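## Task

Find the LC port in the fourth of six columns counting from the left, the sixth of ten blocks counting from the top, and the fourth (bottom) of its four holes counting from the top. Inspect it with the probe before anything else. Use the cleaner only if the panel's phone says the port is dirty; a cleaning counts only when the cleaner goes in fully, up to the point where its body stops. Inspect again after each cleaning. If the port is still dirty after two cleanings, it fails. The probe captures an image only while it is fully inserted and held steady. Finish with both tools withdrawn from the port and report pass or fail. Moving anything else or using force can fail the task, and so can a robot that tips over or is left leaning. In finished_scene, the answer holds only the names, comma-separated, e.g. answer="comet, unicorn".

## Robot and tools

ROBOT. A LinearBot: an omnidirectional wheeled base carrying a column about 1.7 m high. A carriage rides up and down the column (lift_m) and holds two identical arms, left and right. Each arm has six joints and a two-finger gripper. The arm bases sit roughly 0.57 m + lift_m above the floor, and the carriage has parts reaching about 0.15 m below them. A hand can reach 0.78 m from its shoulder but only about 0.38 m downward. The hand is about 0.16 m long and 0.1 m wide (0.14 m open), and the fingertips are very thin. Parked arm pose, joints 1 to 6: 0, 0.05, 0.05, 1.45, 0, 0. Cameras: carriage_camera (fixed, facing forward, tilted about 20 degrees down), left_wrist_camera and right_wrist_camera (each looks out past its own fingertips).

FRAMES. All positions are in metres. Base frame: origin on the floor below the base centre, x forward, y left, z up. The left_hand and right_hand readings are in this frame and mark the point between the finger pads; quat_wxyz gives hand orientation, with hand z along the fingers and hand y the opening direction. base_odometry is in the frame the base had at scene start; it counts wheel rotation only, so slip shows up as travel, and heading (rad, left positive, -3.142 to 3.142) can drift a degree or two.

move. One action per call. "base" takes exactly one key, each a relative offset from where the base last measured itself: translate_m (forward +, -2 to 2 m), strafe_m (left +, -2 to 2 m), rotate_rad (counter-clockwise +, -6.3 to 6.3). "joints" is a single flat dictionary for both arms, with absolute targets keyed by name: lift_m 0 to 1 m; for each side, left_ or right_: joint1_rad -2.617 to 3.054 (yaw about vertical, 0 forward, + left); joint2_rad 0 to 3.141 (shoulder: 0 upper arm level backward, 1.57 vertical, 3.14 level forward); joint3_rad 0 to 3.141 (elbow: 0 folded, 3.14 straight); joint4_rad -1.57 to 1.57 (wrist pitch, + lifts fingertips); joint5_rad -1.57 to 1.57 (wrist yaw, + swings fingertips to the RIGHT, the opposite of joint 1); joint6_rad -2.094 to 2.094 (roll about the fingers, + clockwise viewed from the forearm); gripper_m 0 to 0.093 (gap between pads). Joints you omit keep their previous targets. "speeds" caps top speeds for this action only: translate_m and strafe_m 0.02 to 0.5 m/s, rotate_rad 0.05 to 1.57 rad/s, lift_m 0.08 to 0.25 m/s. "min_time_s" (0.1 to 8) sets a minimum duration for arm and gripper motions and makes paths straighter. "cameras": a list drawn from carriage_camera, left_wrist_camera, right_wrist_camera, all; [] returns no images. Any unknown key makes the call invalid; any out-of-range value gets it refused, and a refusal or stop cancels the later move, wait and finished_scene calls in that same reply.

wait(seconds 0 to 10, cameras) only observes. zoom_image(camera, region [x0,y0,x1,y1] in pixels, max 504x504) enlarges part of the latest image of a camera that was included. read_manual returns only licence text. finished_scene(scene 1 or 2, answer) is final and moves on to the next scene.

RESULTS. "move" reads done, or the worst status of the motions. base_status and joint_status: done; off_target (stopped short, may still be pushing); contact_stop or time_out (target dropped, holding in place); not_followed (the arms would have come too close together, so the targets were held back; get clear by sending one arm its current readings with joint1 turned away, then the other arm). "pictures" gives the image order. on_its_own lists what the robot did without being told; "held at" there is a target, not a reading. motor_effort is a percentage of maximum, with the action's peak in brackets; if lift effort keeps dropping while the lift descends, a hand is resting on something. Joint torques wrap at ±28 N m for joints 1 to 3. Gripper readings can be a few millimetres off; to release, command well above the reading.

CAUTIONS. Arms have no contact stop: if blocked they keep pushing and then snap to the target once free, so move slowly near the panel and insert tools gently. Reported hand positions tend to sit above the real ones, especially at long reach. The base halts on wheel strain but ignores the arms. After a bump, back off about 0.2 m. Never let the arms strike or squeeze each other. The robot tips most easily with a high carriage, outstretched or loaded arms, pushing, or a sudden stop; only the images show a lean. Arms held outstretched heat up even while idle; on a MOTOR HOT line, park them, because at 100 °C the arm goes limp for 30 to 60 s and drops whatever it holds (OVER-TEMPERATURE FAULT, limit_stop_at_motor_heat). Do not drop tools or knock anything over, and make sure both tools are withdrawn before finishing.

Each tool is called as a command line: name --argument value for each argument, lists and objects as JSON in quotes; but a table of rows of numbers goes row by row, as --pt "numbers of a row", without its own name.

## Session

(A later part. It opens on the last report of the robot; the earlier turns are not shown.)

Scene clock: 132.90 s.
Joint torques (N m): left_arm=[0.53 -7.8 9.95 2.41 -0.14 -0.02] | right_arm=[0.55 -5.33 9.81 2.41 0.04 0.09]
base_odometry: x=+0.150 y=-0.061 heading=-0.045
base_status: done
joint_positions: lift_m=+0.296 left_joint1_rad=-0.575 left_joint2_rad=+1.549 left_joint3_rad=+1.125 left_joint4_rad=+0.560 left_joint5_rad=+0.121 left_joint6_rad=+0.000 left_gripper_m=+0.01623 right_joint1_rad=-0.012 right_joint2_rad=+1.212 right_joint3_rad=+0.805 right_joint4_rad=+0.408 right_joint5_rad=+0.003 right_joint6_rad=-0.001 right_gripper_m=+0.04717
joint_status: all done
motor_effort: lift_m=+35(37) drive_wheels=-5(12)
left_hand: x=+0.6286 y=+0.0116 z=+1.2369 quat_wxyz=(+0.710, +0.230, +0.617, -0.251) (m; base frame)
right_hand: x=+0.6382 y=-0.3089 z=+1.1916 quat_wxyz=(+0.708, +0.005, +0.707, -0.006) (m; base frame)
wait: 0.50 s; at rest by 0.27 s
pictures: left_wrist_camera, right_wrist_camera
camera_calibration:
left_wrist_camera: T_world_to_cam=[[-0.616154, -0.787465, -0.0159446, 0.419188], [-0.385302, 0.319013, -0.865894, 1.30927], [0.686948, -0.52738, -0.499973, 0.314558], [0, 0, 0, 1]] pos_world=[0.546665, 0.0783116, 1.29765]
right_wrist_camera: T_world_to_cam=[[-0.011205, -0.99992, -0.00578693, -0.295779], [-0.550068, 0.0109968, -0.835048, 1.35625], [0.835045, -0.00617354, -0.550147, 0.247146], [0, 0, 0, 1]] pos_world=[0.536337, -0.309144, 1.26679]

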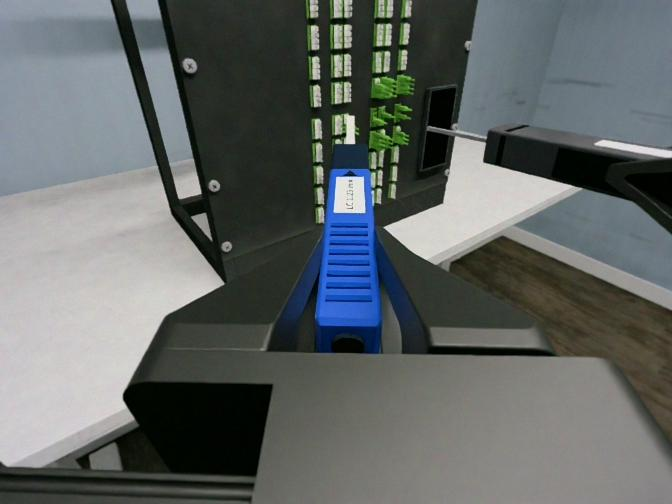

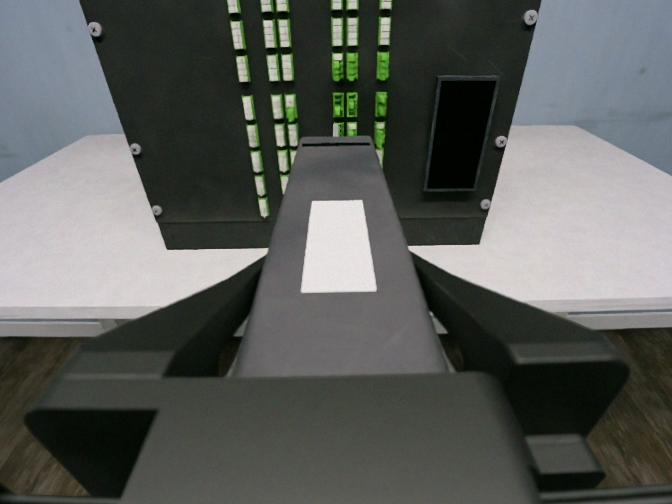

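move --base '{"strafe_m":-0.002}' --speeds '{"strafe_m":0.05}' --cameras '[]'

move --base '{"translate_m":0.002}' --speeds '{"translate_m":0.04}' --cameras '[]'

wait --seconds 0.5 --cameras '["right_wrist_camera"]'

zoom_image --camera "right_wrist_camera" --region '[318, 93, 354, 129]'

Scene clock: 141.03 s.
Joint torques (N m): left_arm=[0.73 -7.72 10.14 2.41 -0.14 -0.02] | right_arm=[0.43 -5.46 9.91 2.32 -0.03 0.09]
move: done
base_odometry: x=+0.150 y=-0.063 heading=-0.045
base_status: done
joint_positions: lift_m=+0.296 left_joint1_rad=-0.577 left_joint2_rad=+1.549 left_joint3_rad=+1.125 left_joint4_rad=+0.560 left_joint5_rad=+0.120 left_joint6_rad=+0.000 left_gripper_m=+0.01623 right_joint1_rad=-0.013 right_joint2_rad=+1.212 right_joint3_rad=+0.805 right_joint4_rad=+0.408 right_joint5_rad=+0.009 right_joint6_rad=-0.001 right_gripper_m=+0.04717
joint_status: not commanded
motor_effort: lift_m=+35(35) drive_wheels=+2(11)
left_hand: x=+0.6281 y=+0.0109 z=+1.2369 quat_wxyz=(+0.710, +0.230, +0.616, -0.252) (m; base frame)
right_hand: x=+0.6381 y=-0.3101 z=+1.1915 quat_wxyz=(+0.707, +0.007, +0.707, -0.008) (m; base frame)
pictures: none
No camera images: "cameras" was empty.

Scene clock: 141.67 s.
Joint torques (N m): left_arm=[0.51 -7.83 10.17 2.43 -0.13 -0.02] | right_arm=[0.44 -5.37 9.68 2.34 -0.01 0.1]
move: done
base_odometry: x=+0.152 y=-0.063 heading=-0.044
base_status: done
joint_positions: lift_m=+0.296 left_joint1_rad=-0.577 left_joint2_rad=+1.550 left_joint3_rad=+1.125 left_joint4_rad=+0.560 left_joint5_rad=+0.120 left_joint6_rad=+0.000 left_gripper_m=+0.01623 right_joint1_rad=-0.013 right_joint2_rad=+1.212 right_joint3_rad=+0.805 right_joint4_rad=+0.408 right_joint5_rad=+0.009 right_joint6_rad=-0.001 right_gripper_m=+0.04717
joint_status: not commanded
motor_effort: lift_m=+35(35) drive_wheels=+1(8)
left_hand: x=+0.6284 y=+0.0106 z=+1.2362 quat_wxyz=(+0.709, +0.230, +0.617, -0.252) (m; base frame)
right_hand: x=+0.6381 y=-0.3101 z=+1.1914 quat_wxyz=(+0.707, +0.007, +0.707, -0.008) (m; base frame)
pictures: none
No camera images: "cameras" was empty.

Scene clock: 142.17 s.
Joint torques (N m): left_arm=[0.73 -7.98 10.21 2.42 -0.14 -0.02] | right_arm=[0.46 -5.35 9.89 2.35 -0.02 0.09]
base_odometry: x=+0.152 y=-0.063 heading=-0.044
base_status: done
joint_positions: lift_m=+0.296 left_joint1_rad=-0.577 left_joint2_rad=+1.550 left_joint3_rad=+1.125 left_joint4_rad=+0.560 left_joint5_rad=+0.120 left_joint6_rad=+0.000 left_gripper_m=+0.01623 right_joint1_rad=-0.013 right_joint2_rad=+1.212 right_joint3_rad=+0.805 right_joint4_rad=+0.408 right_joint5_rad=+0.009 right_joint6_rad=-0.001 right_gripper_m=+0.04717
joint_status: not commanded
motor_effort: lift_m=+35(35) drive_wheels=-4(8)
left_hand: x=+0.6284 y=+0.0106 z=+1.2362 quat_wxyz=(+0.709, +0.230, +0.617, -0.252) (m; base frame)
right_hand: x=+0.6381 y=-0.3101 z=+1.1914 quat_wxyz=(+0.707, +0.007, +0.707, -0.008) (m; base frame)
wait: 0.50 s; at rest by 0.27 s
pictures: right_wrist_camera
camera_calibration:
right_wrist_camera: T_world_to_cam=[[-0.0172557, -0.999834, -0.00587938, -0.292967], [-0.550611, 0.0144107, -0.834637, 1.35691], [0.834583, -0.011165, -0.550769, 0.246533], [0, 0, 0, 1]] pos_world=[0.536325, -0.309719, 1.26659]

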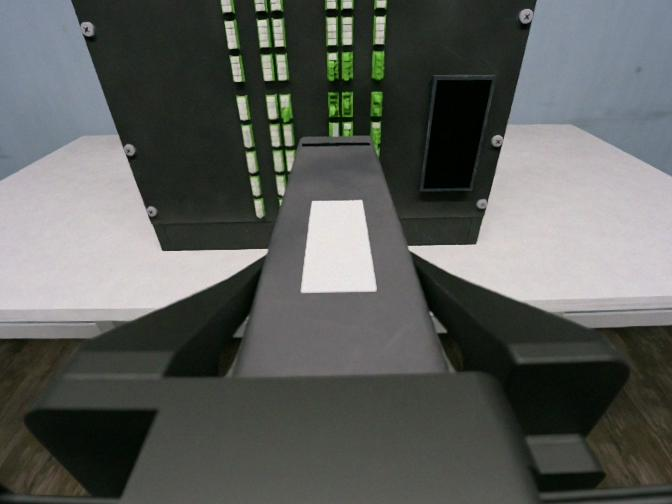

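Scaled by 14.000 from the camera's 672x504 image, which has a finer 960x720 frame.

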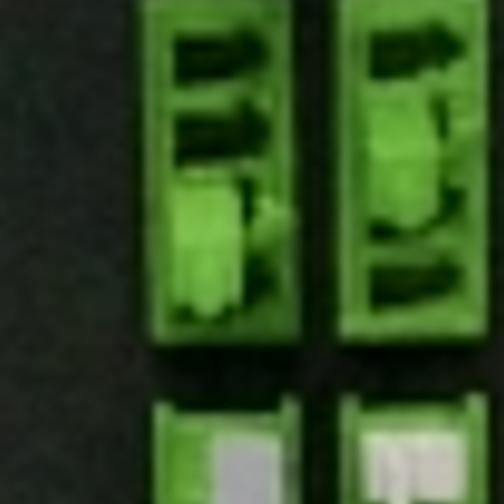

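move --joints '{"right_joint5_rad":-0.009}' --cameras '[]'

wait --seconds 0.4 --cameras '["right_wrist_camera"]'

zoom_image --camera "right_wrist_camera" --region '[318, 93, 354, 129]'

Scene clock: 148.33 s.
Joint torques (N m): left_arm=[0.66 -7.82 10.04 2.42 -0.14 -0.02] | right_arm=[0.55 -5.37 9.81 2.38 -0.17 0.08]
move: done
base_odometry: x=+0.152 y=-0.063 heading=-0.044
base_status: not commanded
joint_positions: lift_m=+0.296 left_joint1_rad=-0.577 left_joint2_rad=+1.550 left_joint3_rad=+1.125 left_joint4_rad=+0.560 left_joint5_rad=+0.120 left_joint6_rad=+0.000 left_gripper_m=+0.01623 right_joint1_rad=-0.013 right_joint2_rad=+1.212 right_joint3_rad=+0.805 right_joint4_rad=+0.408 right_joint5_rad=+0.002 right_joint6_rad=-0.001 right_gripper_m=+0.04717
joint_status: all done
motor_effort: lift_m=+35(35) drive_wheels=+1(1)
left_hand: x=+0.6284 y=+0.0106 z=+1.2362 quat_wxyz=(+0.709, +0.230, +0.617, -0.252) (m; base frame)
right_hand: x=+0.6382 y=-0.3089 z=+1.1914 quat_wxyz=(+0.707, +0.005, +0.707, -0.006) (m; base frame)
pictures: none
No camera images: "cameras" was empty.

Scene clock: 148.73 s.
Joint torques (N m): left_arm=[0.68 -7.82 10.04 2.42 -0.14 -0.02] | right_arm=[0.53 -5.34 9.84 2.37 -0.18 0.09]
base_odometry: x=+0.152 y=-0.063 heading=-0.044
base_status: not commanded
joint_positions: lift_m=+0.296 left_joint1_rad=-0.577 left_joint2_rad=+1.550 left_joint3_rad=+1.125 left_joint4_rad=+0.560 left_joint5_rad=+0.120 left_joint6_rad=+0.000 left_gripper_m=+0.01623 right_joint1_rad=-0.013 right_joint2_rad=+1.212 right_joint3_rad=+0.805 right_joint4_rad=+0.408 right_joint5_rad=+0.001 right_joint6_rad=-0.001 right_gripper_m=+0.04717
joint_status: all done
motor_effort: lift_m=+35(35) drive_wheels=+1(1)
left_hand: x=+0.6284 y=+0.0106 z=+1.2362 quat_wxyz=(+0.709, +0.230, +0.617, -0.252) (m; base frame)
right_hand: x=+0.6382 y=-0.3087 z=+1.1914 quat_wxyz=(+0.707, +0.004, +0.707, -0.005) (m; base frame)
wait: 0.40 s; at rest by 0.27 s
pictures: right_wrist_camera
camera_calibration:
right_wrist_camera: T_world_to_cam=[[-0.00932225, -0.99994, -0.00581901, -0.296763], [-0.550695, 0.00999113, -0.834647, 1.3556], [0.834655, -0.00457629, -0.550755, 0.248508], [0, 0, 0, 1]] pos_world=[0.536339, -0.309152, 1.26659]

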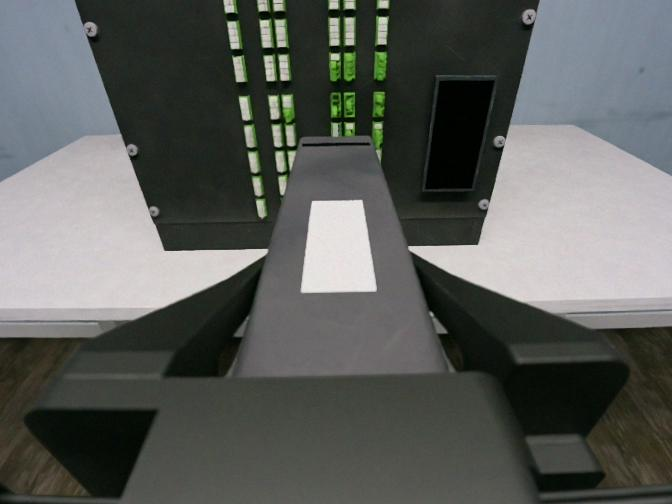

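Scaled by 14.000 from the camera's 672x504 image, which has a finer 960x720 frame.

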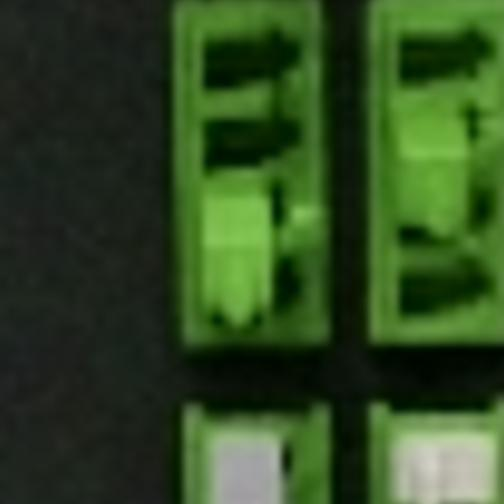

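move --base '{"translate_m":0.06}' --speeds '{"translate_m":0.06}' --joints '{"lift_m":0.284,"right_joint5_rad":0.0}' --cameras '[]'

wait --seconds 0.5 --cameras '["right_wrist_camera","left_wrist_camera"]'

zoom_image --camera "right_wrist_camera" --region '[318, 88, 354, 124]'

zoom_image --camera "left_wrist_camera" --region '[360, 90, 440, 150]'

Scene clock: 173.60 s.
Joint torques (N m): left_arm=[0.68 -8.25 9.89 2.48 -0.13 -0.02] | right_arm=[0.53 -5.12 9.88 2.41 -0.06 0.09]
move: done
base_odometry: x=+0.212 y=-0.065 heading=-0.044
base_status: done
joint_positions: lift_m=+0.284 left_joint1_rad=-0.577 left_joint2_rad=+1.553 left_joint3_rad=+1.126 left_joint4_rad=+0.557 left_joint5_rad=+0.120 left_joint6_rad=+0.000 left_gripper_m=+0.01623 right_joint1_rad=-0.013 right_joint2_rad=+1.210 right_joint3_rad=+0.804 right_joint4_rad=+0.403 right_joint5_rad=+0.001 right_joint6_rad=-0.001 right_gripper_m=+0.04717
joint_status: all done
motor_effort: lift_m=+36(38) drive_wheels=-4(11)
left_hand: x=+0.6290 y=+0.0103 z=+1.2224 quat_wxyz=(+0.708, +0.230, +0.618, -0.251) (m; base frame)
right_hand: x=+0.6378 y=-0.3086 z=+1.1782 quat_wxyz=(+0.706, +0.004, +0.708, -0.005) (m; base frame)
pictures: none
No camera images: "cameras" was empty.

Scene clock: 174.10 s.
Joint torques (N m): left_arm=[0.64 -8.08 9.94 2.45 -0.13 -0.02] | right_arm=[0.58 -5.24 9.85 2.42 -0.07 0.09]
base_odometry: x=+0.212 y=-0.065 heading=-0.044
base_status: done
joint_positions: lift_m=+0.284 left_joint1_rad=-0.577 left_joint2_rad=+1.553 left_joint3_rad=+1.126 left_joint4_rad=+0.557 left_joint5_rad=+0.120 left_joint6_rad=+0.000 left_gripper_m=+0.01623 right_joint1_rad=-0.013 right_joint2_rad=+1.210 right_joint3_rad=+0.804 right_joint4_rad=+0.403 right_joint5_rad=+0.001 right_joint6_rad=-0.001 right_gripper_m=+0.04717
joint_status: all done
motor_effort: lift_m=+36(38) drive_wheels=-4(11)
left_hand: x=+0.6290 y=+0.0103 z=+1.2224 quat_wxyz=(+0.708, +0.230, +0.618, -0.251) (m; base frame)
right_hand: x=+0.6378 y=-0.3086 z=+1.1782 quat_wxyz=(+0.706, +0.004, +0.708, -0.005) (m; base frame)
wait: 0.50 s; at rest by 0.27 s
pictures: left_wrist_camera, right_wrist_camera
camera_calibration:
left_wrist_camera: T_world_to_cam=[[-0.617171, -0.786678, -0.0153975, 0.418227], [-0.388825, 0.32194, -0.863232, 1.29624], [0.684043, -0.526775, -0.504572, 0.313824], [0, 0, 0, 1]] pos_world=[0.547458, 0.0770148, 1.28374]
right_wrist_camera: T_world_to_cam=[[-0.00889617, -0.999943, -0.00584345, -0.296939], [-0.55329, 0.00978991, -0.832931, 1.34405], [0.832941, -0.00417677, -0.553346, 0.245843], [0, 0, 0, 1]] pos_world=[0.536237, -0.309054, 1.2538]

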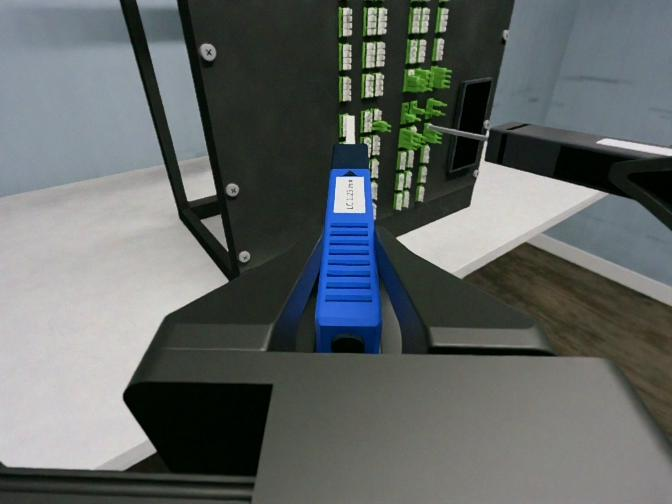

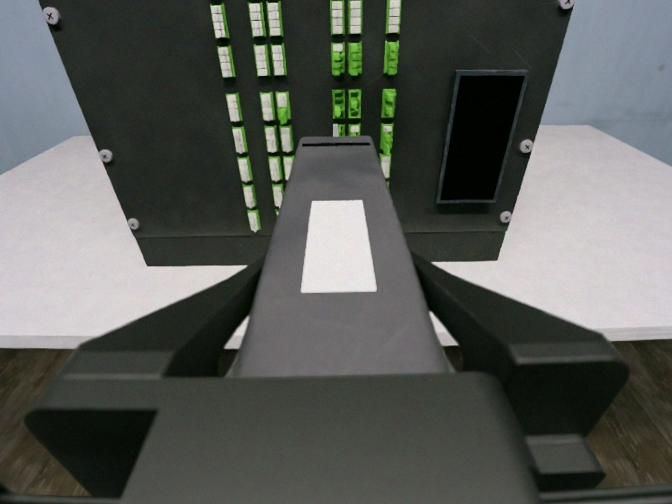

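Scaled by 14.000 from the camera's 672x504 image, which has a finer 960x720 frame.

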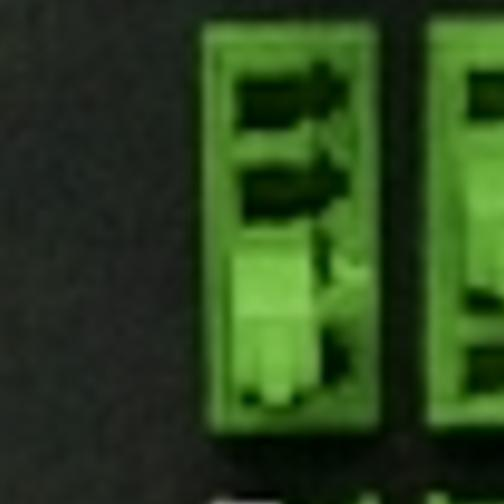

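Scaled by 6.300 from the camera's 672x504 image, which has a finer 960x720 frame.

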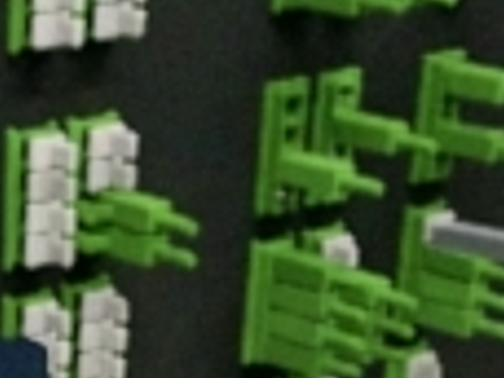

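move --base '{"strafe_m":-0.002}' --speeds '{"strafe_m":0.05}' --joints '{"lift_m":0.2825}' --cameras '[]'

move --base '{"translate_m":0.015}' --speeds '{"translate_m":0.04}' --cameras '[]'

wait --seconds 0.5 --cameras '["right_wrist_camera","left_wrist_camera"]'

zoom_image --camera "right_wrist_camera" --region '[318, 92, 354, 128]'

zoom_image --camera "left_wrist_camera" --region '[380, 95, 440, 140]'

Scene clock: 188.70 s.
Joint torques (N m): left_arm=[0.77 -8.14 9.87 2.44 -0.14 -0.03] | right_arm=[0.42 -5.03 9.76 2.43 -0.08 0.09]
move: done
base_odometry: x=+0.212 y=-0.067 heading=-0.043
base_status: done
joint_positions: lift_m=+0.282 left_joint1_rad=-0.577 left_joint2_rad=+1.553 left_joint3_rad=+1.126 left_joint4_rad=+0.558 left_joint5_rad=+0.121 left_joint6_rad=+0.000 left_gripper_m=+0.01623 right_joint1_rad=-0.013 right_joint2_rad=+1.210 right_joint3_rad=+0.804 right_joint4_rad=+0.405 right_joint5_rad=+0.001 right_joint6_rad=-0.001 right_gripper_m=+0.04717
joint_status: all done
motor_effort: lift_m=+35(36) drive_wheels=+2(6)
left_hand: x=+0.6287 y=+0.0099 z=+1.2213 quat_wxyz=(+0.708, +0.231, +0.618, -0.252) (m; base frame)
right_hand: x=+0.6378 y=-0.3087 z=+1.1771 quat_wxyz=(+0.707, +0.004, +0.707, -0.005) (m; base frame)
pictures: none
No camera images: "cameras" was empty.

Scene clock: 189.63 s.
Joint torques (N m): left_arm=[0.75 -8.2 9.95 2.48 -0.15 -0.03] | right_arm=[0.7 -5.09 9.96 2.39 -0.05 0.08]
move: done
base_odometry: x=+0.227 y=-0.068 heading=-0.043
base_status: done
joint_positions: lift_m=+0.282 left_joint1_rad=-0.577 left_joint2_rad=+1.553 left_joint3_rad=+1.126 left_joint4_rad=+0.559 left_joint5_rad=+0.121 left_joint6_rad=+0.000 left_gripper_m=+0.01623 right_joint1_rad=-0.013 right_joint2_rad=+1.210 right_joint3_rad=+0.804 right_joint4_rad=+0.406 right_joint5_rad=+0.000 right_joint6_rad=-0.001 right_gripper_m=+0.04717
joint_status: not commanded
motor_effort: lift_m=+35(35) drive_wheels=+1(12)
left_hand: x=+0.6287 y=+0.0101 z=+1.2215 quat_wxyz=(+0.709, +0.231, +0.617, -0.252) (m; base frame)
right_hand: x=+0.6378 y=-0.3086 z=+1.1773 quat_wxyz=(+0.707, +0.004, +0.707, -0.005) (m; base frame)
pictures: none
No camera images: "cameras" was empty.

Scene clock: 190.13 s.
Joint torques (N m): left_arm=[0.72 -8.01 9.83 2.42 -0.14 -0.03] | right_arm=[0.5 -5.12 9.63 2.4 -0.07 0.09]
base_odometry: x=+0.227 y=-0.068 heading=-0.043
base_status: done
joint_positions: lift_m=+0.282 left_joint1_rad=-0.577 left_joint2_rad=+1.553 left_joint3_rad=+1.126 left_joint4_rad=+0.559 left_joint5_rad=+0.121 left_joint6_rad=+0.000 left_gripper_m=+0.01623 right_joint1_rad=-0.013 right_joint2_rad=+1.210 right_joint3_rad=+0.804 right_joint4_rad=+0.406 right_joint5_rad=+0.000 right_joint6_rad=-0.001 right_gripper_m=+0.04717
joint_status: not commanded
motor_effort: lift_m=+35(35) drive_wheels=-4(12)
left_hand: x=+0.6287 y=+0.0100 z=+1.2214 quat_wxyz=(+0.709, +0.231, +0.618, -0.252) (m; base frame)
right_hand: x=+0.6378 y=-0.3086 z=+1.1773 quat_wxyz=(+0.707, +0.004, +0.707, -0.005) (m; base frame)
wait: 0.50 s; at rest by 0.27 s
pictures: left_wrist_camera, right_wrist_camera
camera_calibration:
left_wrist_camera: T_world_to_cam=[[-0.618306, -0.78578, -0.0157218, 0.418912], [-0.386906, 0.321735, -0.86417, 1.29529], [0.684106, -0.528239, -0.502954, 0.311373], [0, 0, 0, 1]] pos_world=[0.547159, 0.0769124, 1.28254]
right_wrist_camera: T_world_to_cam=[[-0.00846658, -0.999947, -0.00577727, -0.297263], [-0.551377, 0.00948818, -0.834202, 1.34355], [0.834213, -0.00387739, -0.551428, 0.242318], [0, 0, 0, 1]] pos_world=[0.53614, -0.309055, 1.25269]

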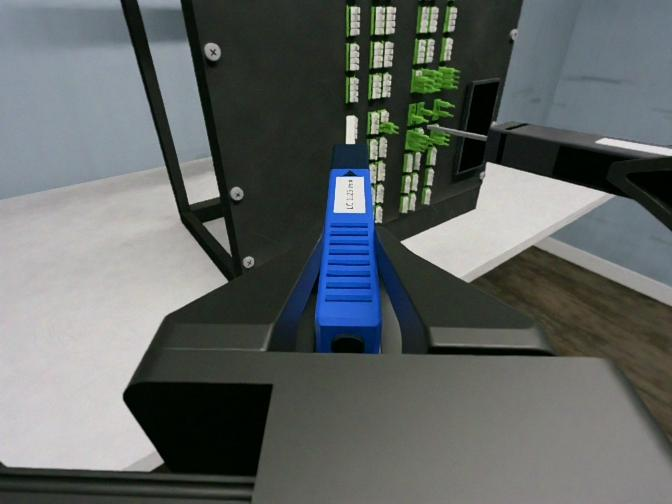

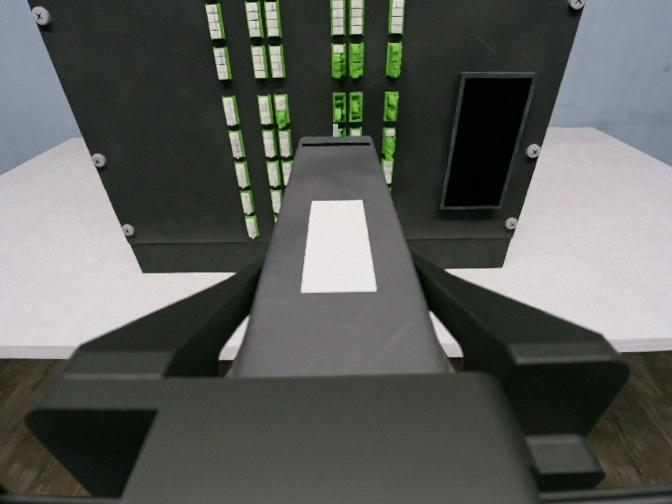

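Scaled by 14.000 from the camera's 672x504 image, which has a finer 960x720 frame.

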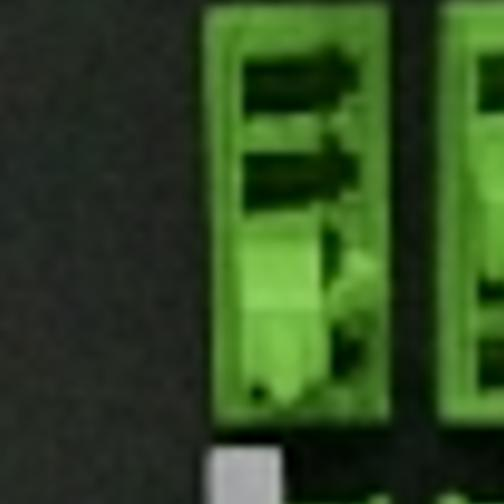

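Scaled by 8.400 from the camera's 672x504 image, which has a finer 960x720 frame.

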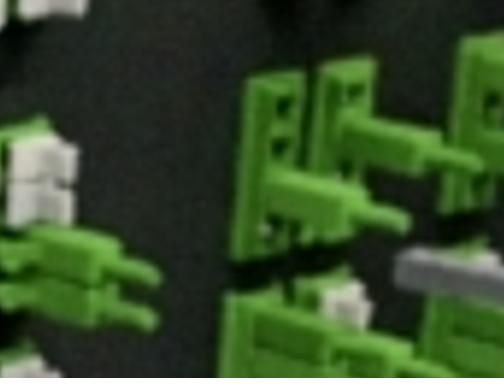

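move --base '{"strafe_m":-0.003}' --speeds '{"strafe_m":0.05}' --cameras '[]'

move --base '{"translate_m":0.012}' --speeds '{"translate_m":0.04}' --cameras '[]'

wait --seconds 0.5 --cameras '["right_wrist_camera","left_wrist_camera"]'

zoom_image --camera "right_wrist_camera" --region '[318, 92, 354, 128]'

zoom_image --camera "left_wrist_camera" --region '[390, 95, 450, 140]'

Scene clock: 201.97 s.
Joint torques (N m): left_arm=[0.77 -8.08 10.06 2.44 -0.15 -0.03] | right_arm=[0.68 -5.2 9.85 2.42 -0.09 0.08]
move: done
base_odometry: x=+0.227 y=-0.070 heading=-0.043
base_status: done
joint_positions: lift_m=+0.282 left_joint1_rad=-0.578 left_joint2_rad=+1.553 left_joint3_rad=+1.126 left_joint4_rad=+0.559 left_joint5_rad=+0.121 left_joint6_rad=+0.000 left_gripper_m=+0.01623 right_joint1_rad=-0.013 right_joint2_rad=+1.210 right_joint3_rad=+0.804 right_joint4_rad=+0.406 right_joint5_rad=+0.002 right_joint6_rad=-0.001 right_gripper_m=+0.04717
joint_status: not commanded
motor_effort: lift_m=+35(35) drive_wheels=+2(7)
left_hand: x=+0.6285 y=+0.0097 z=+1.2214 quat_wxyz=(+0.708, +0.231, +0.617, -0.252) (m; base frame)
right_hand: x=+0.6378 y=-0.3090 z=+1.1773 quat_wxyz=(+0.707, +0.005, +0.707, -0.006) (m; base frame)
pictures: none
No camera images: "cameras" was empty.

Scene clock: 202.83 s.
Joint torques (N m): left_arm=[0.7 -8.02 9.99 2.45 -0.15 -0.02] | right_arm=[0.73 -5.14 9.94 2.39 -0.08 0.09]
move: done
base_odometry: x=+0.239 y=-0.071 heading=-0.043
base_status: done
joint_positions: lift_m=+0.282 left_joint1_rad=-0.577 left_joint2_rad=+1.553 left_joint3_rad=+1.126 left_joint4_rad=+0.560 left_joint5_rad=+0.121 left_joint6_rad=+0.000 left_gripper_m=+0.01623 right_joint1_rad=-0.013 right_joint2_rad=+1.210 right_joint3_rad=+0.804 right_joint4_rad=+0.407 right_joint5_rad=+0.001 right_joint6_rad=-0.001 right_gripper_m=+0.04717
joint_status: not commanded
motor_effort: lift_m=+35(35) drive_wheels=-1(12)
left_hand: x=+0.6286 y=+0.0099 z=+1.2216 quat_wxyz=(+0.709, +0.231, +0.617, -0.252) (m; base frame)
right_hand: x=+0.6378 y=-0.3089 z=+1.1776 quat_wxyz=(+0.707, +0.005, +0.707, -0.005) (m; base frame)
pictures: none
No camera images: "cameras" was empty.

Scene clock: 203.33 s.
Joint torques (N m): left_arm=[0.68 -8.2 9.78 2.41 -0.15 -0.02] | right_arm=[0.73 -5.2 9.85 2.36 -0.09 0.09]
base_odometry: x=+0.239 y=-0.071 heading=-0.043
base_status: done
joint_positions: lift_m=+0.282 left_joint1_rad=-0.577 left_joint2_rad=+1.553 left_joint3_rad=+1.126 left_joint4_rad=+0.560 left_joint5_rad=+0.121 left_joint6_rad=+0.000 left_gripper_m=+0.01623 right_joint1_rad=-0.013 right_joint2_rad=+1.210 right_joint3_rad=+0.804 right_joint4_rad=+0.407 right_joint5_rad=+0.001 right_joint6_rad=-0.001 right_gripper_m=+0.04717
joint_status: not commanded
motor_effort: lift_m=+35(35) drive_wheels=-1(12)
left_hand: x=+0.6286 y=+0.0099 z=+1.2216 quat_wxyz=(+0.709, +0.231, +0.617, -0.252) (m; base frame)
right_hand: x=+0.6378 y=-0.3089 z=+1.1776 quat_wxyz=(+0.707, +0.005, +0.707, -0.005) (m; base frame)
wait: 0.50 s; at rest by 0.27 s
pictures: left_wrist_camera, right_wrist_camera
camera_calibration:
left_wrist_camera: T_world_to_cam=[[-0.61893, -0.785289, -0.0157398, 0.418958], [-0.386089, 0.321627, -0.864576, 1.29544], [0.684004, -0.529034, -0.502256, 0.310676], [0, 0, 0, 1]] pos_world=[0.546959, 0.0767111, 1.28264]
right_wrist_camera: T_world_to_cam=[[-0.010041, -0.999933, -0.0058278, -0.296545], [-0.550385, 0.0103925, -0.834847, 1.34413], [0.834851, -0.0051752, -0.550452, 0.240488], [0, 0, 0, 1]] pos_world=[0.536038, -0.309249, 1.25279]

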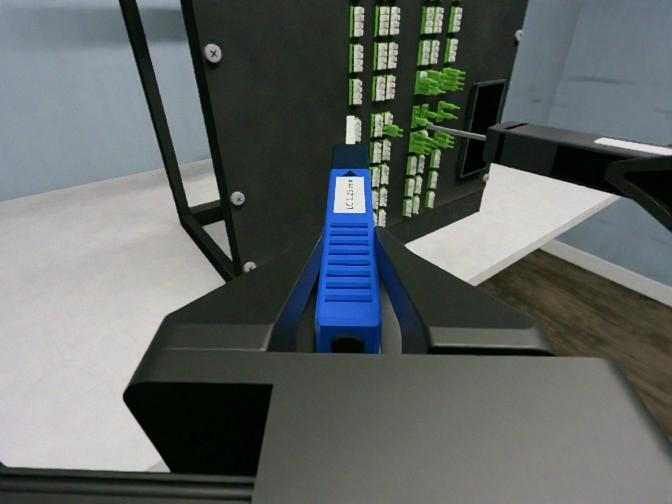

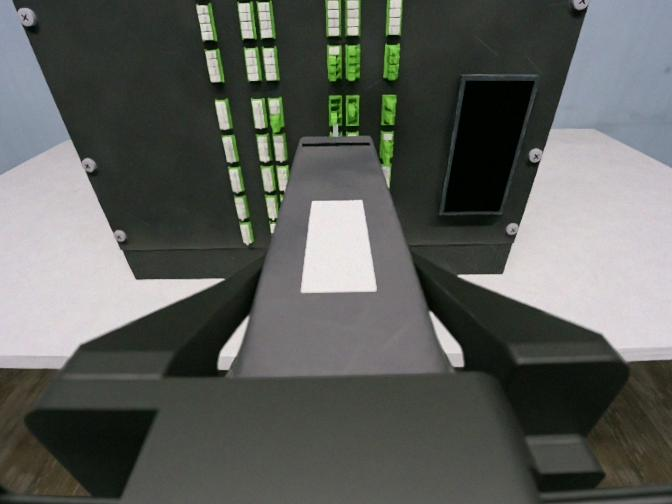

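Scaled by 14.000 from the camera's 672x504 image, which has a finer 960x720 frame.

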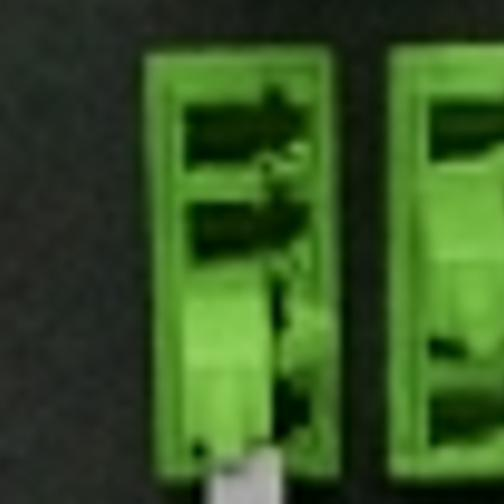

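Scaled by 8.400 from the camera's 672x504 image, which has a finer 960x720 frame.

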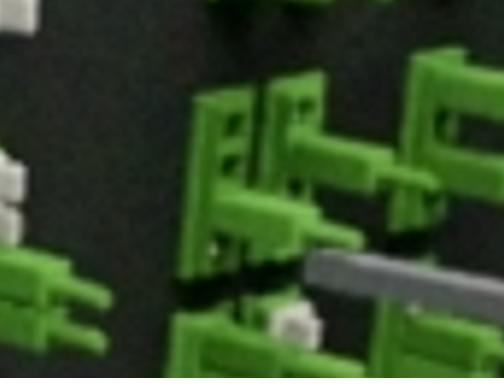

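move --joints '{"right_joint5_rad":-0.011}' --base '{"translate_m":0.008}' --speeds '{"translate_m":0.03}' --cameras '[]'

wait --seconds 0.5 --cameras '["right_wrist_camera","left_wrist_camera"]'

zoom_image --camera "right_wrist_camera" --region '[318, 96, 354, 132]'

zoom_image --camera "left_wrist_camera" --region '[405, 105, 450, 140]'

Scene clock: 213.23 s.
Joint torques (N m): left_arm=[0.75 -8.09 10.03 2.44 -0.14 -0.02] | right_arm=[0.57 -3 10 2.63 -0.17 0.09]
move: done
base_odometry: x=+0.247 y=-0.072 heading=-0.043
base_status: done
joint_positions: lift_m=+0.282 left_joint1_rad=-0.577 left_joint2_rad=+1.553 left_joint3_rad=+1.126 left_joint4_rad=+0.559 left_joint5_rad=+0.121 left_joint6_rad=+0.000 left_gripper_m=+0.01623 right_joint1_rad=-0.013 right_joint2_rad=+1.184 right_joint3_rad=+0.803 right_joint4_rad=+0.379 right_joint5_rad=-0.001 right_joint6_rad=-0.001 right_gripper_m=+0.04717
joint_status: all done
motor_effort: lift_m=+35(35) drive_wheels=+1(8)
left_hand: x=+0.6286 y=+0.0099 z=+1.2215 quat_wxyz=(+0.709, +0.231, +0.617, -0.252) (m; base frame)
right_hand: x=+0.6323 y=-0.3084 z=+1.1807 quat_wxyz=(+0.707, +0.004, +0.708, -0.005) (m; base frame)
pictures: none
No camera images: "cameras" was empty.

Scene clock: 213.73 s.
Joint torques (N m): left_arm=[0.73 -8.08 9.94 2.42 -0.15 -0.02] | right_arm=[0.59 -3.02 10.06 2.63 -0.17 0.09]
base_odometry: x=+0.247 y=-0.072 heading=-0.043
base_status: done
joint_positions: lift_m=+0.282 left_joint1_rad=-0.577 left_joint2_rad=+1.553 left_joint3_rad=+1.126 left_joint4_rad=+0.559 left_joint5_rad=+0.121 left_joint6_rad=+0.000 left_gripper_m=+0.01623 right_joint1_rad=-0.013 right_joint2_rad=+1.184 right_joint3_rad=+0.803 right_joint4_rad=+0.379 right_joint5_rad=-0.001 right_joint6_rad=-0.001 right_gripper_m=+0.04717
joint_status: all done
motor_effort: lift_m=+35(35) drive_wheels=+1(8)
left_hand: x=+0.6286 y=+0.0099 z=+1.2215 quat_wxyz=(+0.709, +0.231, +0.617, -0.252) (m; base frame)
right_hand: x=+0.6323 y=-0.3084 z=+1.1807 quat_wxyz=(+0.707, +0.004, +0.708, -0.005) (m; base frame)
wait: 0.50 s; at rest by 0.27 s
pictures: left_wrist_camera, right_wrist_camera
camera_calibration:
left_wrist_camera: T_world_to_cam=[[-0.618583, -0.785563, -0.0157108, 0.418893], [-0.386539, 0.321662, -0.864362, 1.29542], [0.684064, -0.528606, -0.502625, 0.311068], [0, 0, 0, 1]] pos_world=[0.547059, 0.0768117, 1.28264]
right_wrist_camera: T_world_to_cam=[[-0.00730702, -0.999956, -0.00581595, -0.297764], [-0.552292, 0.00888419, -0.833604, 1.34293], [0.833619, -0.00287906, -0.552332, 0.250681], [0, 0, 0, 1]] pos_world=[0.530541, -0.30896, 1.2562]

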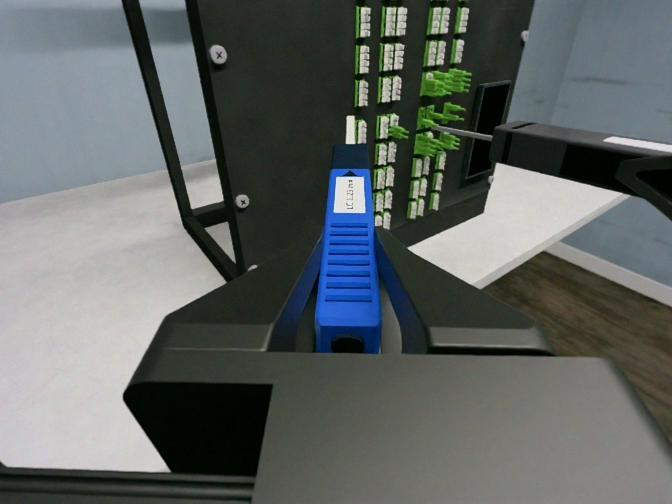

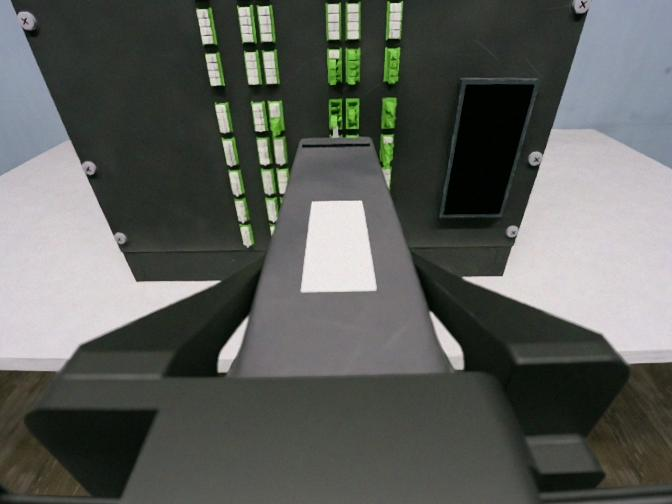

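Scaled by 14.000 from the camera's 672x504 image, which has a finer 960x720 frame.

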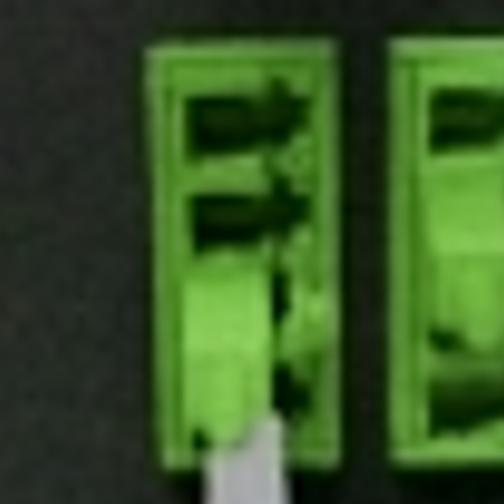

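Scaled by 11.200 from the camera's 672x504 image, which has a finer 960x720 frame.

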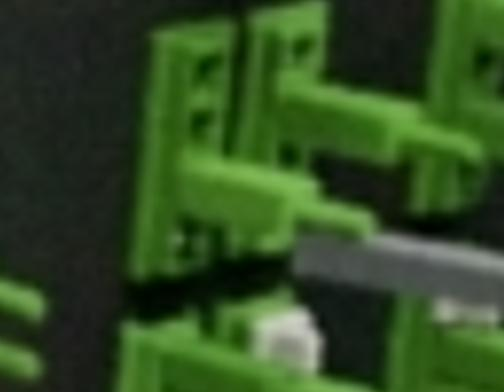

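move --base '{"translate_m":-0.012}' --speeds '{"translate_m":0.04}' --cameras '[]'

move --joints '{"lift_m":0.2815}' --cameras '[]'

wait --seconds 0.5 --cameras '["right_wrist_camera","left_wrist_camera"]'

zoom_image --camera "right_wrist_camera" --region '[318, 96, 354, 132]'

zoom_image --camera "left_wrist_camera" --region '[400, 105, 445, 140]'

Scene clock: 229.20 s.
Joint torques (N m): left_arm=[0.79 -8.06 9.87 2.42 -0.15 -0.03] | right_arm=[0.65 -3.43 10.04 2.56 -0.16 0.09]
move: done
base_odometry: x=+0.235 y=-0.071 heading=-0.043
base_status: done
joint_positions: lift_m=+0.282 left_joint1_rad=-0.577 left_joint2_rad=+1.553 left_joint3_rad=+1.126 left_joint4_rad=+0.559 left_joint5_rad=+0.122 left_joint6_rad=+0.000 left_gripper_m=+0.01623 right_joint1_rad=-0.013 right_joint2_rad=+1.190 right_joint3_rad=+0.803 right_joint4_rad=+0.387 right_joint5_rad=-0.002 right_joint6_rad=-0.001 right_gripper_m=+0.04717
joint_status: not commanded
motor_effort: lift_m=+35(35) drive_wheels=-1(11)
left_hand: x=+0.6285 y=+0.0098 z=+1.2215 quat_wxyz=(+0.709, +0.231, +0.617, -0.252) (m; base frame)
right_hand: x=+0.6337 y=-0.3083 z=+1.1800 quat_wxyz=(+0.707, +0.004, +0.707, -0.004) (m; base frame)
pictures: none
No camera images: "cameras" was empty.

Scene clock: 229.50 s.
Joint torques (N m): left_arm=[0.91 -8.12 9.92 2.43 -0.15 -0.03] | right_arm=[0.46 -3.52 10.06 2.55 -0.16 0.09]
move: done
base_odometry: x=+0.235 y=-0.071 heading=-0.043
base_status: not commanded
joint_positions: lift_m=+0.281 left_joint1_rad=-0.577 left_joint2_rad=+1.553 left_joint3_rad=+1.126 left_joint4_rad=+0.559 left_joint5_rad=+0.122 left_joint6_rad=+0.000 left_gripper_m=+0.01623 right_joint1_rad=-0.013 right_joint2_rad=+1.192 right_joint3_rad=+0.803 right_joint4_rad=+0.391 right_joint5_rad=-0.002 right_joint6_rad=-0.001 right_gripper_m=+0.04717
joint_status: all done
motor_effort: lift_m=+35(36) drive_wheels=+0(3)
left_hand: x=+0.6285 y=+0.0098 z=+1.2205 quat_wxyz=(+0.709, +0.231, +0.617, -0.252) (m; base frame)
right_hand: x=+0.6339 y=-0.3083 z=+1.1794 quat_wxyz=(+0.708, +0.004, +0.706, -0.004) (m; base frame)
pictures: none
No camera images: "cameras" was empty.

Scene clock: 230.00 s.
Joint torques (N m): left_arm=[0.72 -8.21 9.83 2.44 -0.15 -0.02] | right_arm=[0.7 -3.81 10.03 2.51 -0.15 0.08]
base_odometry: x=+0.235 y=-0.071 heading=-0.043
base_status: not commanded
joint_positions: lift_m=+0.281 left_joint1_rad=-0.577 left_joint2_rad=+1.553 left_joint3_rad=+1.126 left_joint4_rad=+0.559 left_joint5_rad=+0.122 left_joint6_rad=+0.000 left_gripper_m=+0.01623 right_joint1_rad=-0.013 right_joint2_rad=+1.192 right_joint3_rad=+0.803 right_joint4_rad=+0.391 right_joint5_rad=-0.002 right_joint6_rad=-0.001 right_gripper_m=+0.04717
joint_status: all done
motor_effort: lift_m=+35(36) drive_wheels=-1(3)
left_hand: x=+0.6285 y=+0.0098 z=+1.2205 quat_wxyz=(+0.709, +0.231, +0.617, -0.252) (m; base frame)
right_hand: x=+0.6339 y=-0.3083 z=+1.1794 quat_wxyz=(+0.708, +0.004, +0.706, -0.004) (m; base frame)
wait: 0.50 s; at rest by 0.27 s
pictures: left_wrist_camera, right_wrist_camera
camera_calibration:
left_wrist_camera: T_world_to_cam=[[-0.619213, -0.785064, -0.0158261, 0.419251], [-0.386226, 0.322057, -0.864354, 1.29429], [0.68367, -0.529107, -0.502634, 0.310728], [0, 0, 0, 1]] pos_world=[0.547059, 0.0767113, 1.28154]
right_wrist_camera: T_world_to_cam=[[-0.00692794, -0.999959, -0.00583952, -0.297937], [-0.549472, 0.00868579, -0.835467, 1.34311], [0.835483, -0.00257941, -0.54951, 0.24404], [0, 0, 0, 1]] pos_world=[0.532045, -0.308961, 1.25449]

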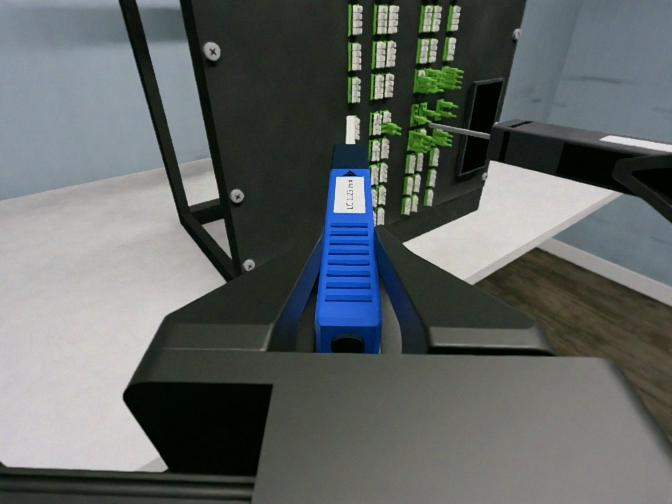

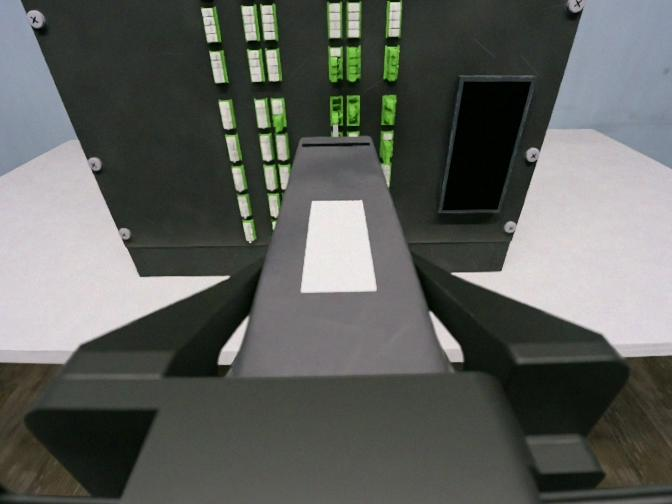

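Scaled by 14.000 from the camera's 672x504 image, which has a finer 960x720 frame.

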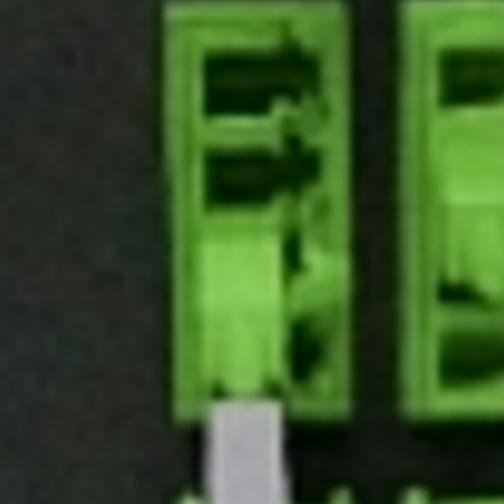

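Scaled by 11.200 from the camera's 672x504 image, which has a finer 960x720 frame.

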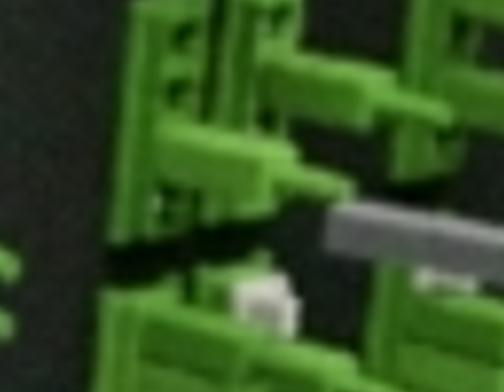

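move --joints '{"lift_m":0.279}' --base '{"translate_m":0.005}' --speeds '{"translate_m":0.03}' --cameras '[]'

wait --seconds 0.5 --cameras '["right_wrist_camera","left_wrist_camera"]'

zoom_image --camera "right_wrist_camera" --region '[318, 96, 354, 132]'

zoom_image --camera "left_wrist_camera" --region '[400, 105, 445, 140]'

Scene clock: 242.83 s.
Joint torques (N m): left_arm=[0.81 -8.18 9.94 2.42 -0.14 -0.03] | right_arm=[0.58 -3.88 10.03 2.47 -0.17 0.09]
move: done
base_odometry: x=+0.240 y=-0.071 heading=-0.043
base_status: done
joint_positions: lift_m=+0.279 left_joint1_rad=-0.577 left_joint2_rad=+1.553 left_joint3_rad=+1.126 left_joint4_rad=+0.559 left_joint5_rad=+0.121 left_joint6_rad=+0.000 left_gripper_m=+0.01623 right_joint1_rad=-0.013 right_joint2_rad=+1.193 right_joint3_rad=+0.803 right_joint4_rad=+0.397 right_joint5_rad=-0.002 right_joint6_rad=-0.001 right_gripper_m=+0.04717
joint_status: all done
motor_effort: lift_m=+35(37) drive_wheels=-1(11)
left_hand: x=+0.6287 y=+0.0100 z=+1.2180 quat_wxyz=(+0.709, +0.231, +0.617, -0.252) (m; base frame)
right_hand: x=+0.6342 y=-0.3083 z=+1.1778 quat_wxyz=(+0.709, +0.003, +0.705, -0.004) (m; base frame)
pictures: none
No camera images: "cameras" was empty.

Scene clock: 243.33 s.
Joint torques (N m): left_arm=[0.5 -7.94 9.84 2.47 -0.14 -0.02] | right_arm=[0.68 -3.89 10.11 2.46 -0.16 0.09]
base_odometry: x=+0.240 y=-0.071 heading=-0.043
base_status: done
joint_positions: lift_m=+0.279 left_joint1_rad=-0.577 left_joint2_rad=+1.553 left_joint3_rad=+1.126 left_joint4_rad=+0.559 left_joint5_rad=+0.121 left_joint6_rad=+0.000 left_gripper_m=+0.01623 right_joint1_rad=-0.013 right_joint2_rad=+1.193 right_joint3_rad=+0.803 right_joint4_rad=+0.397 right_joint5_rad=-0.002 right_joint6_rad=-0.001 right_gripper_m=+0.04717
joint_status: all done
motor_effort: lift_m=+35(37) drive_wheels=-2(11)
left_hand: x=+0.6287 y=+0.0100 z=+1.2180 quat_wxyz=(+0.709, +0.231, +0.617, -0.252) (m; base frame)
right_hand: x=+0.6342 y=-0.3083 z=+1.1778 quat_wxyz=(+0.709, +0.003, +0.705, -0.004) (m; base frame)
wait: 0.50 s; at rest by 0.27 s
pictures: left_wrist_camera, right_wrist_camera
camera_calibration:
left_wrist_camera: T_world_to_cam=[[-0.618613, -0.785538, -0.0157793, 0.419079], [-0.38649, 0.321725, -0.86436, 1.29228], [0.684064, -0.528606, -0.502626, 0.309244], [0, 0, 0, 1]] pos_world=[0.547159, 0.0769118, 1.27904]
right_wrist_camera: T_world_to_cam=[[-0.00656959, -0.999962, -0.00572766, -0.298283], [-0.5456, 0.00838449, -0.838004, 1.34234], [0.83802, -0.00238034, -0.545634, 0.236952], [0, 0, 0, 1]] pos_world=[0.53185, -0.308963, 1.25247]

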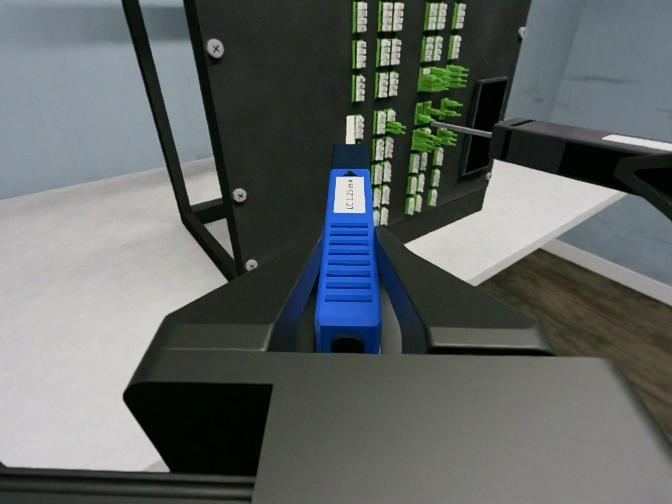

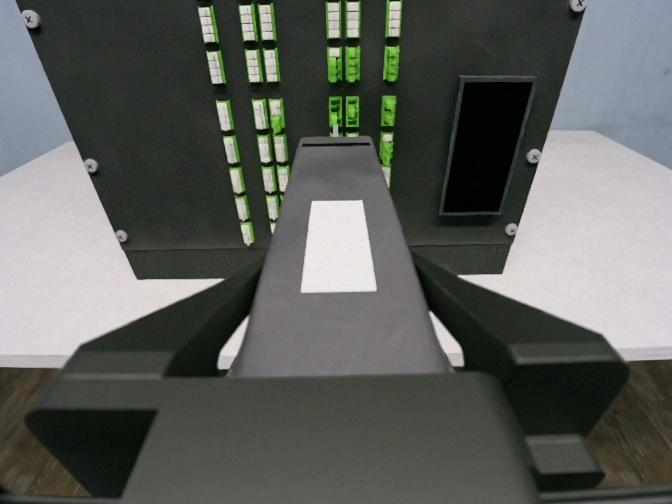

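Scaled by 14.000 from the camera's 672x504 image, which has a finer 960x720 frame.

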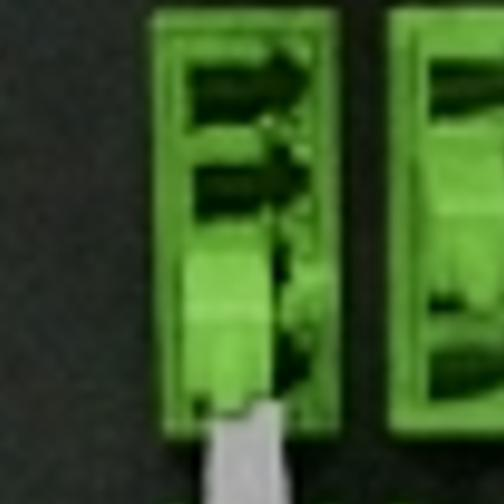

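Scaled by 11.200 from the camera's 672x504 image, which has a finer 960x720 frame.

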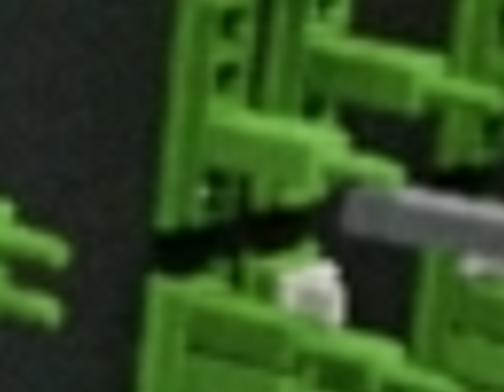

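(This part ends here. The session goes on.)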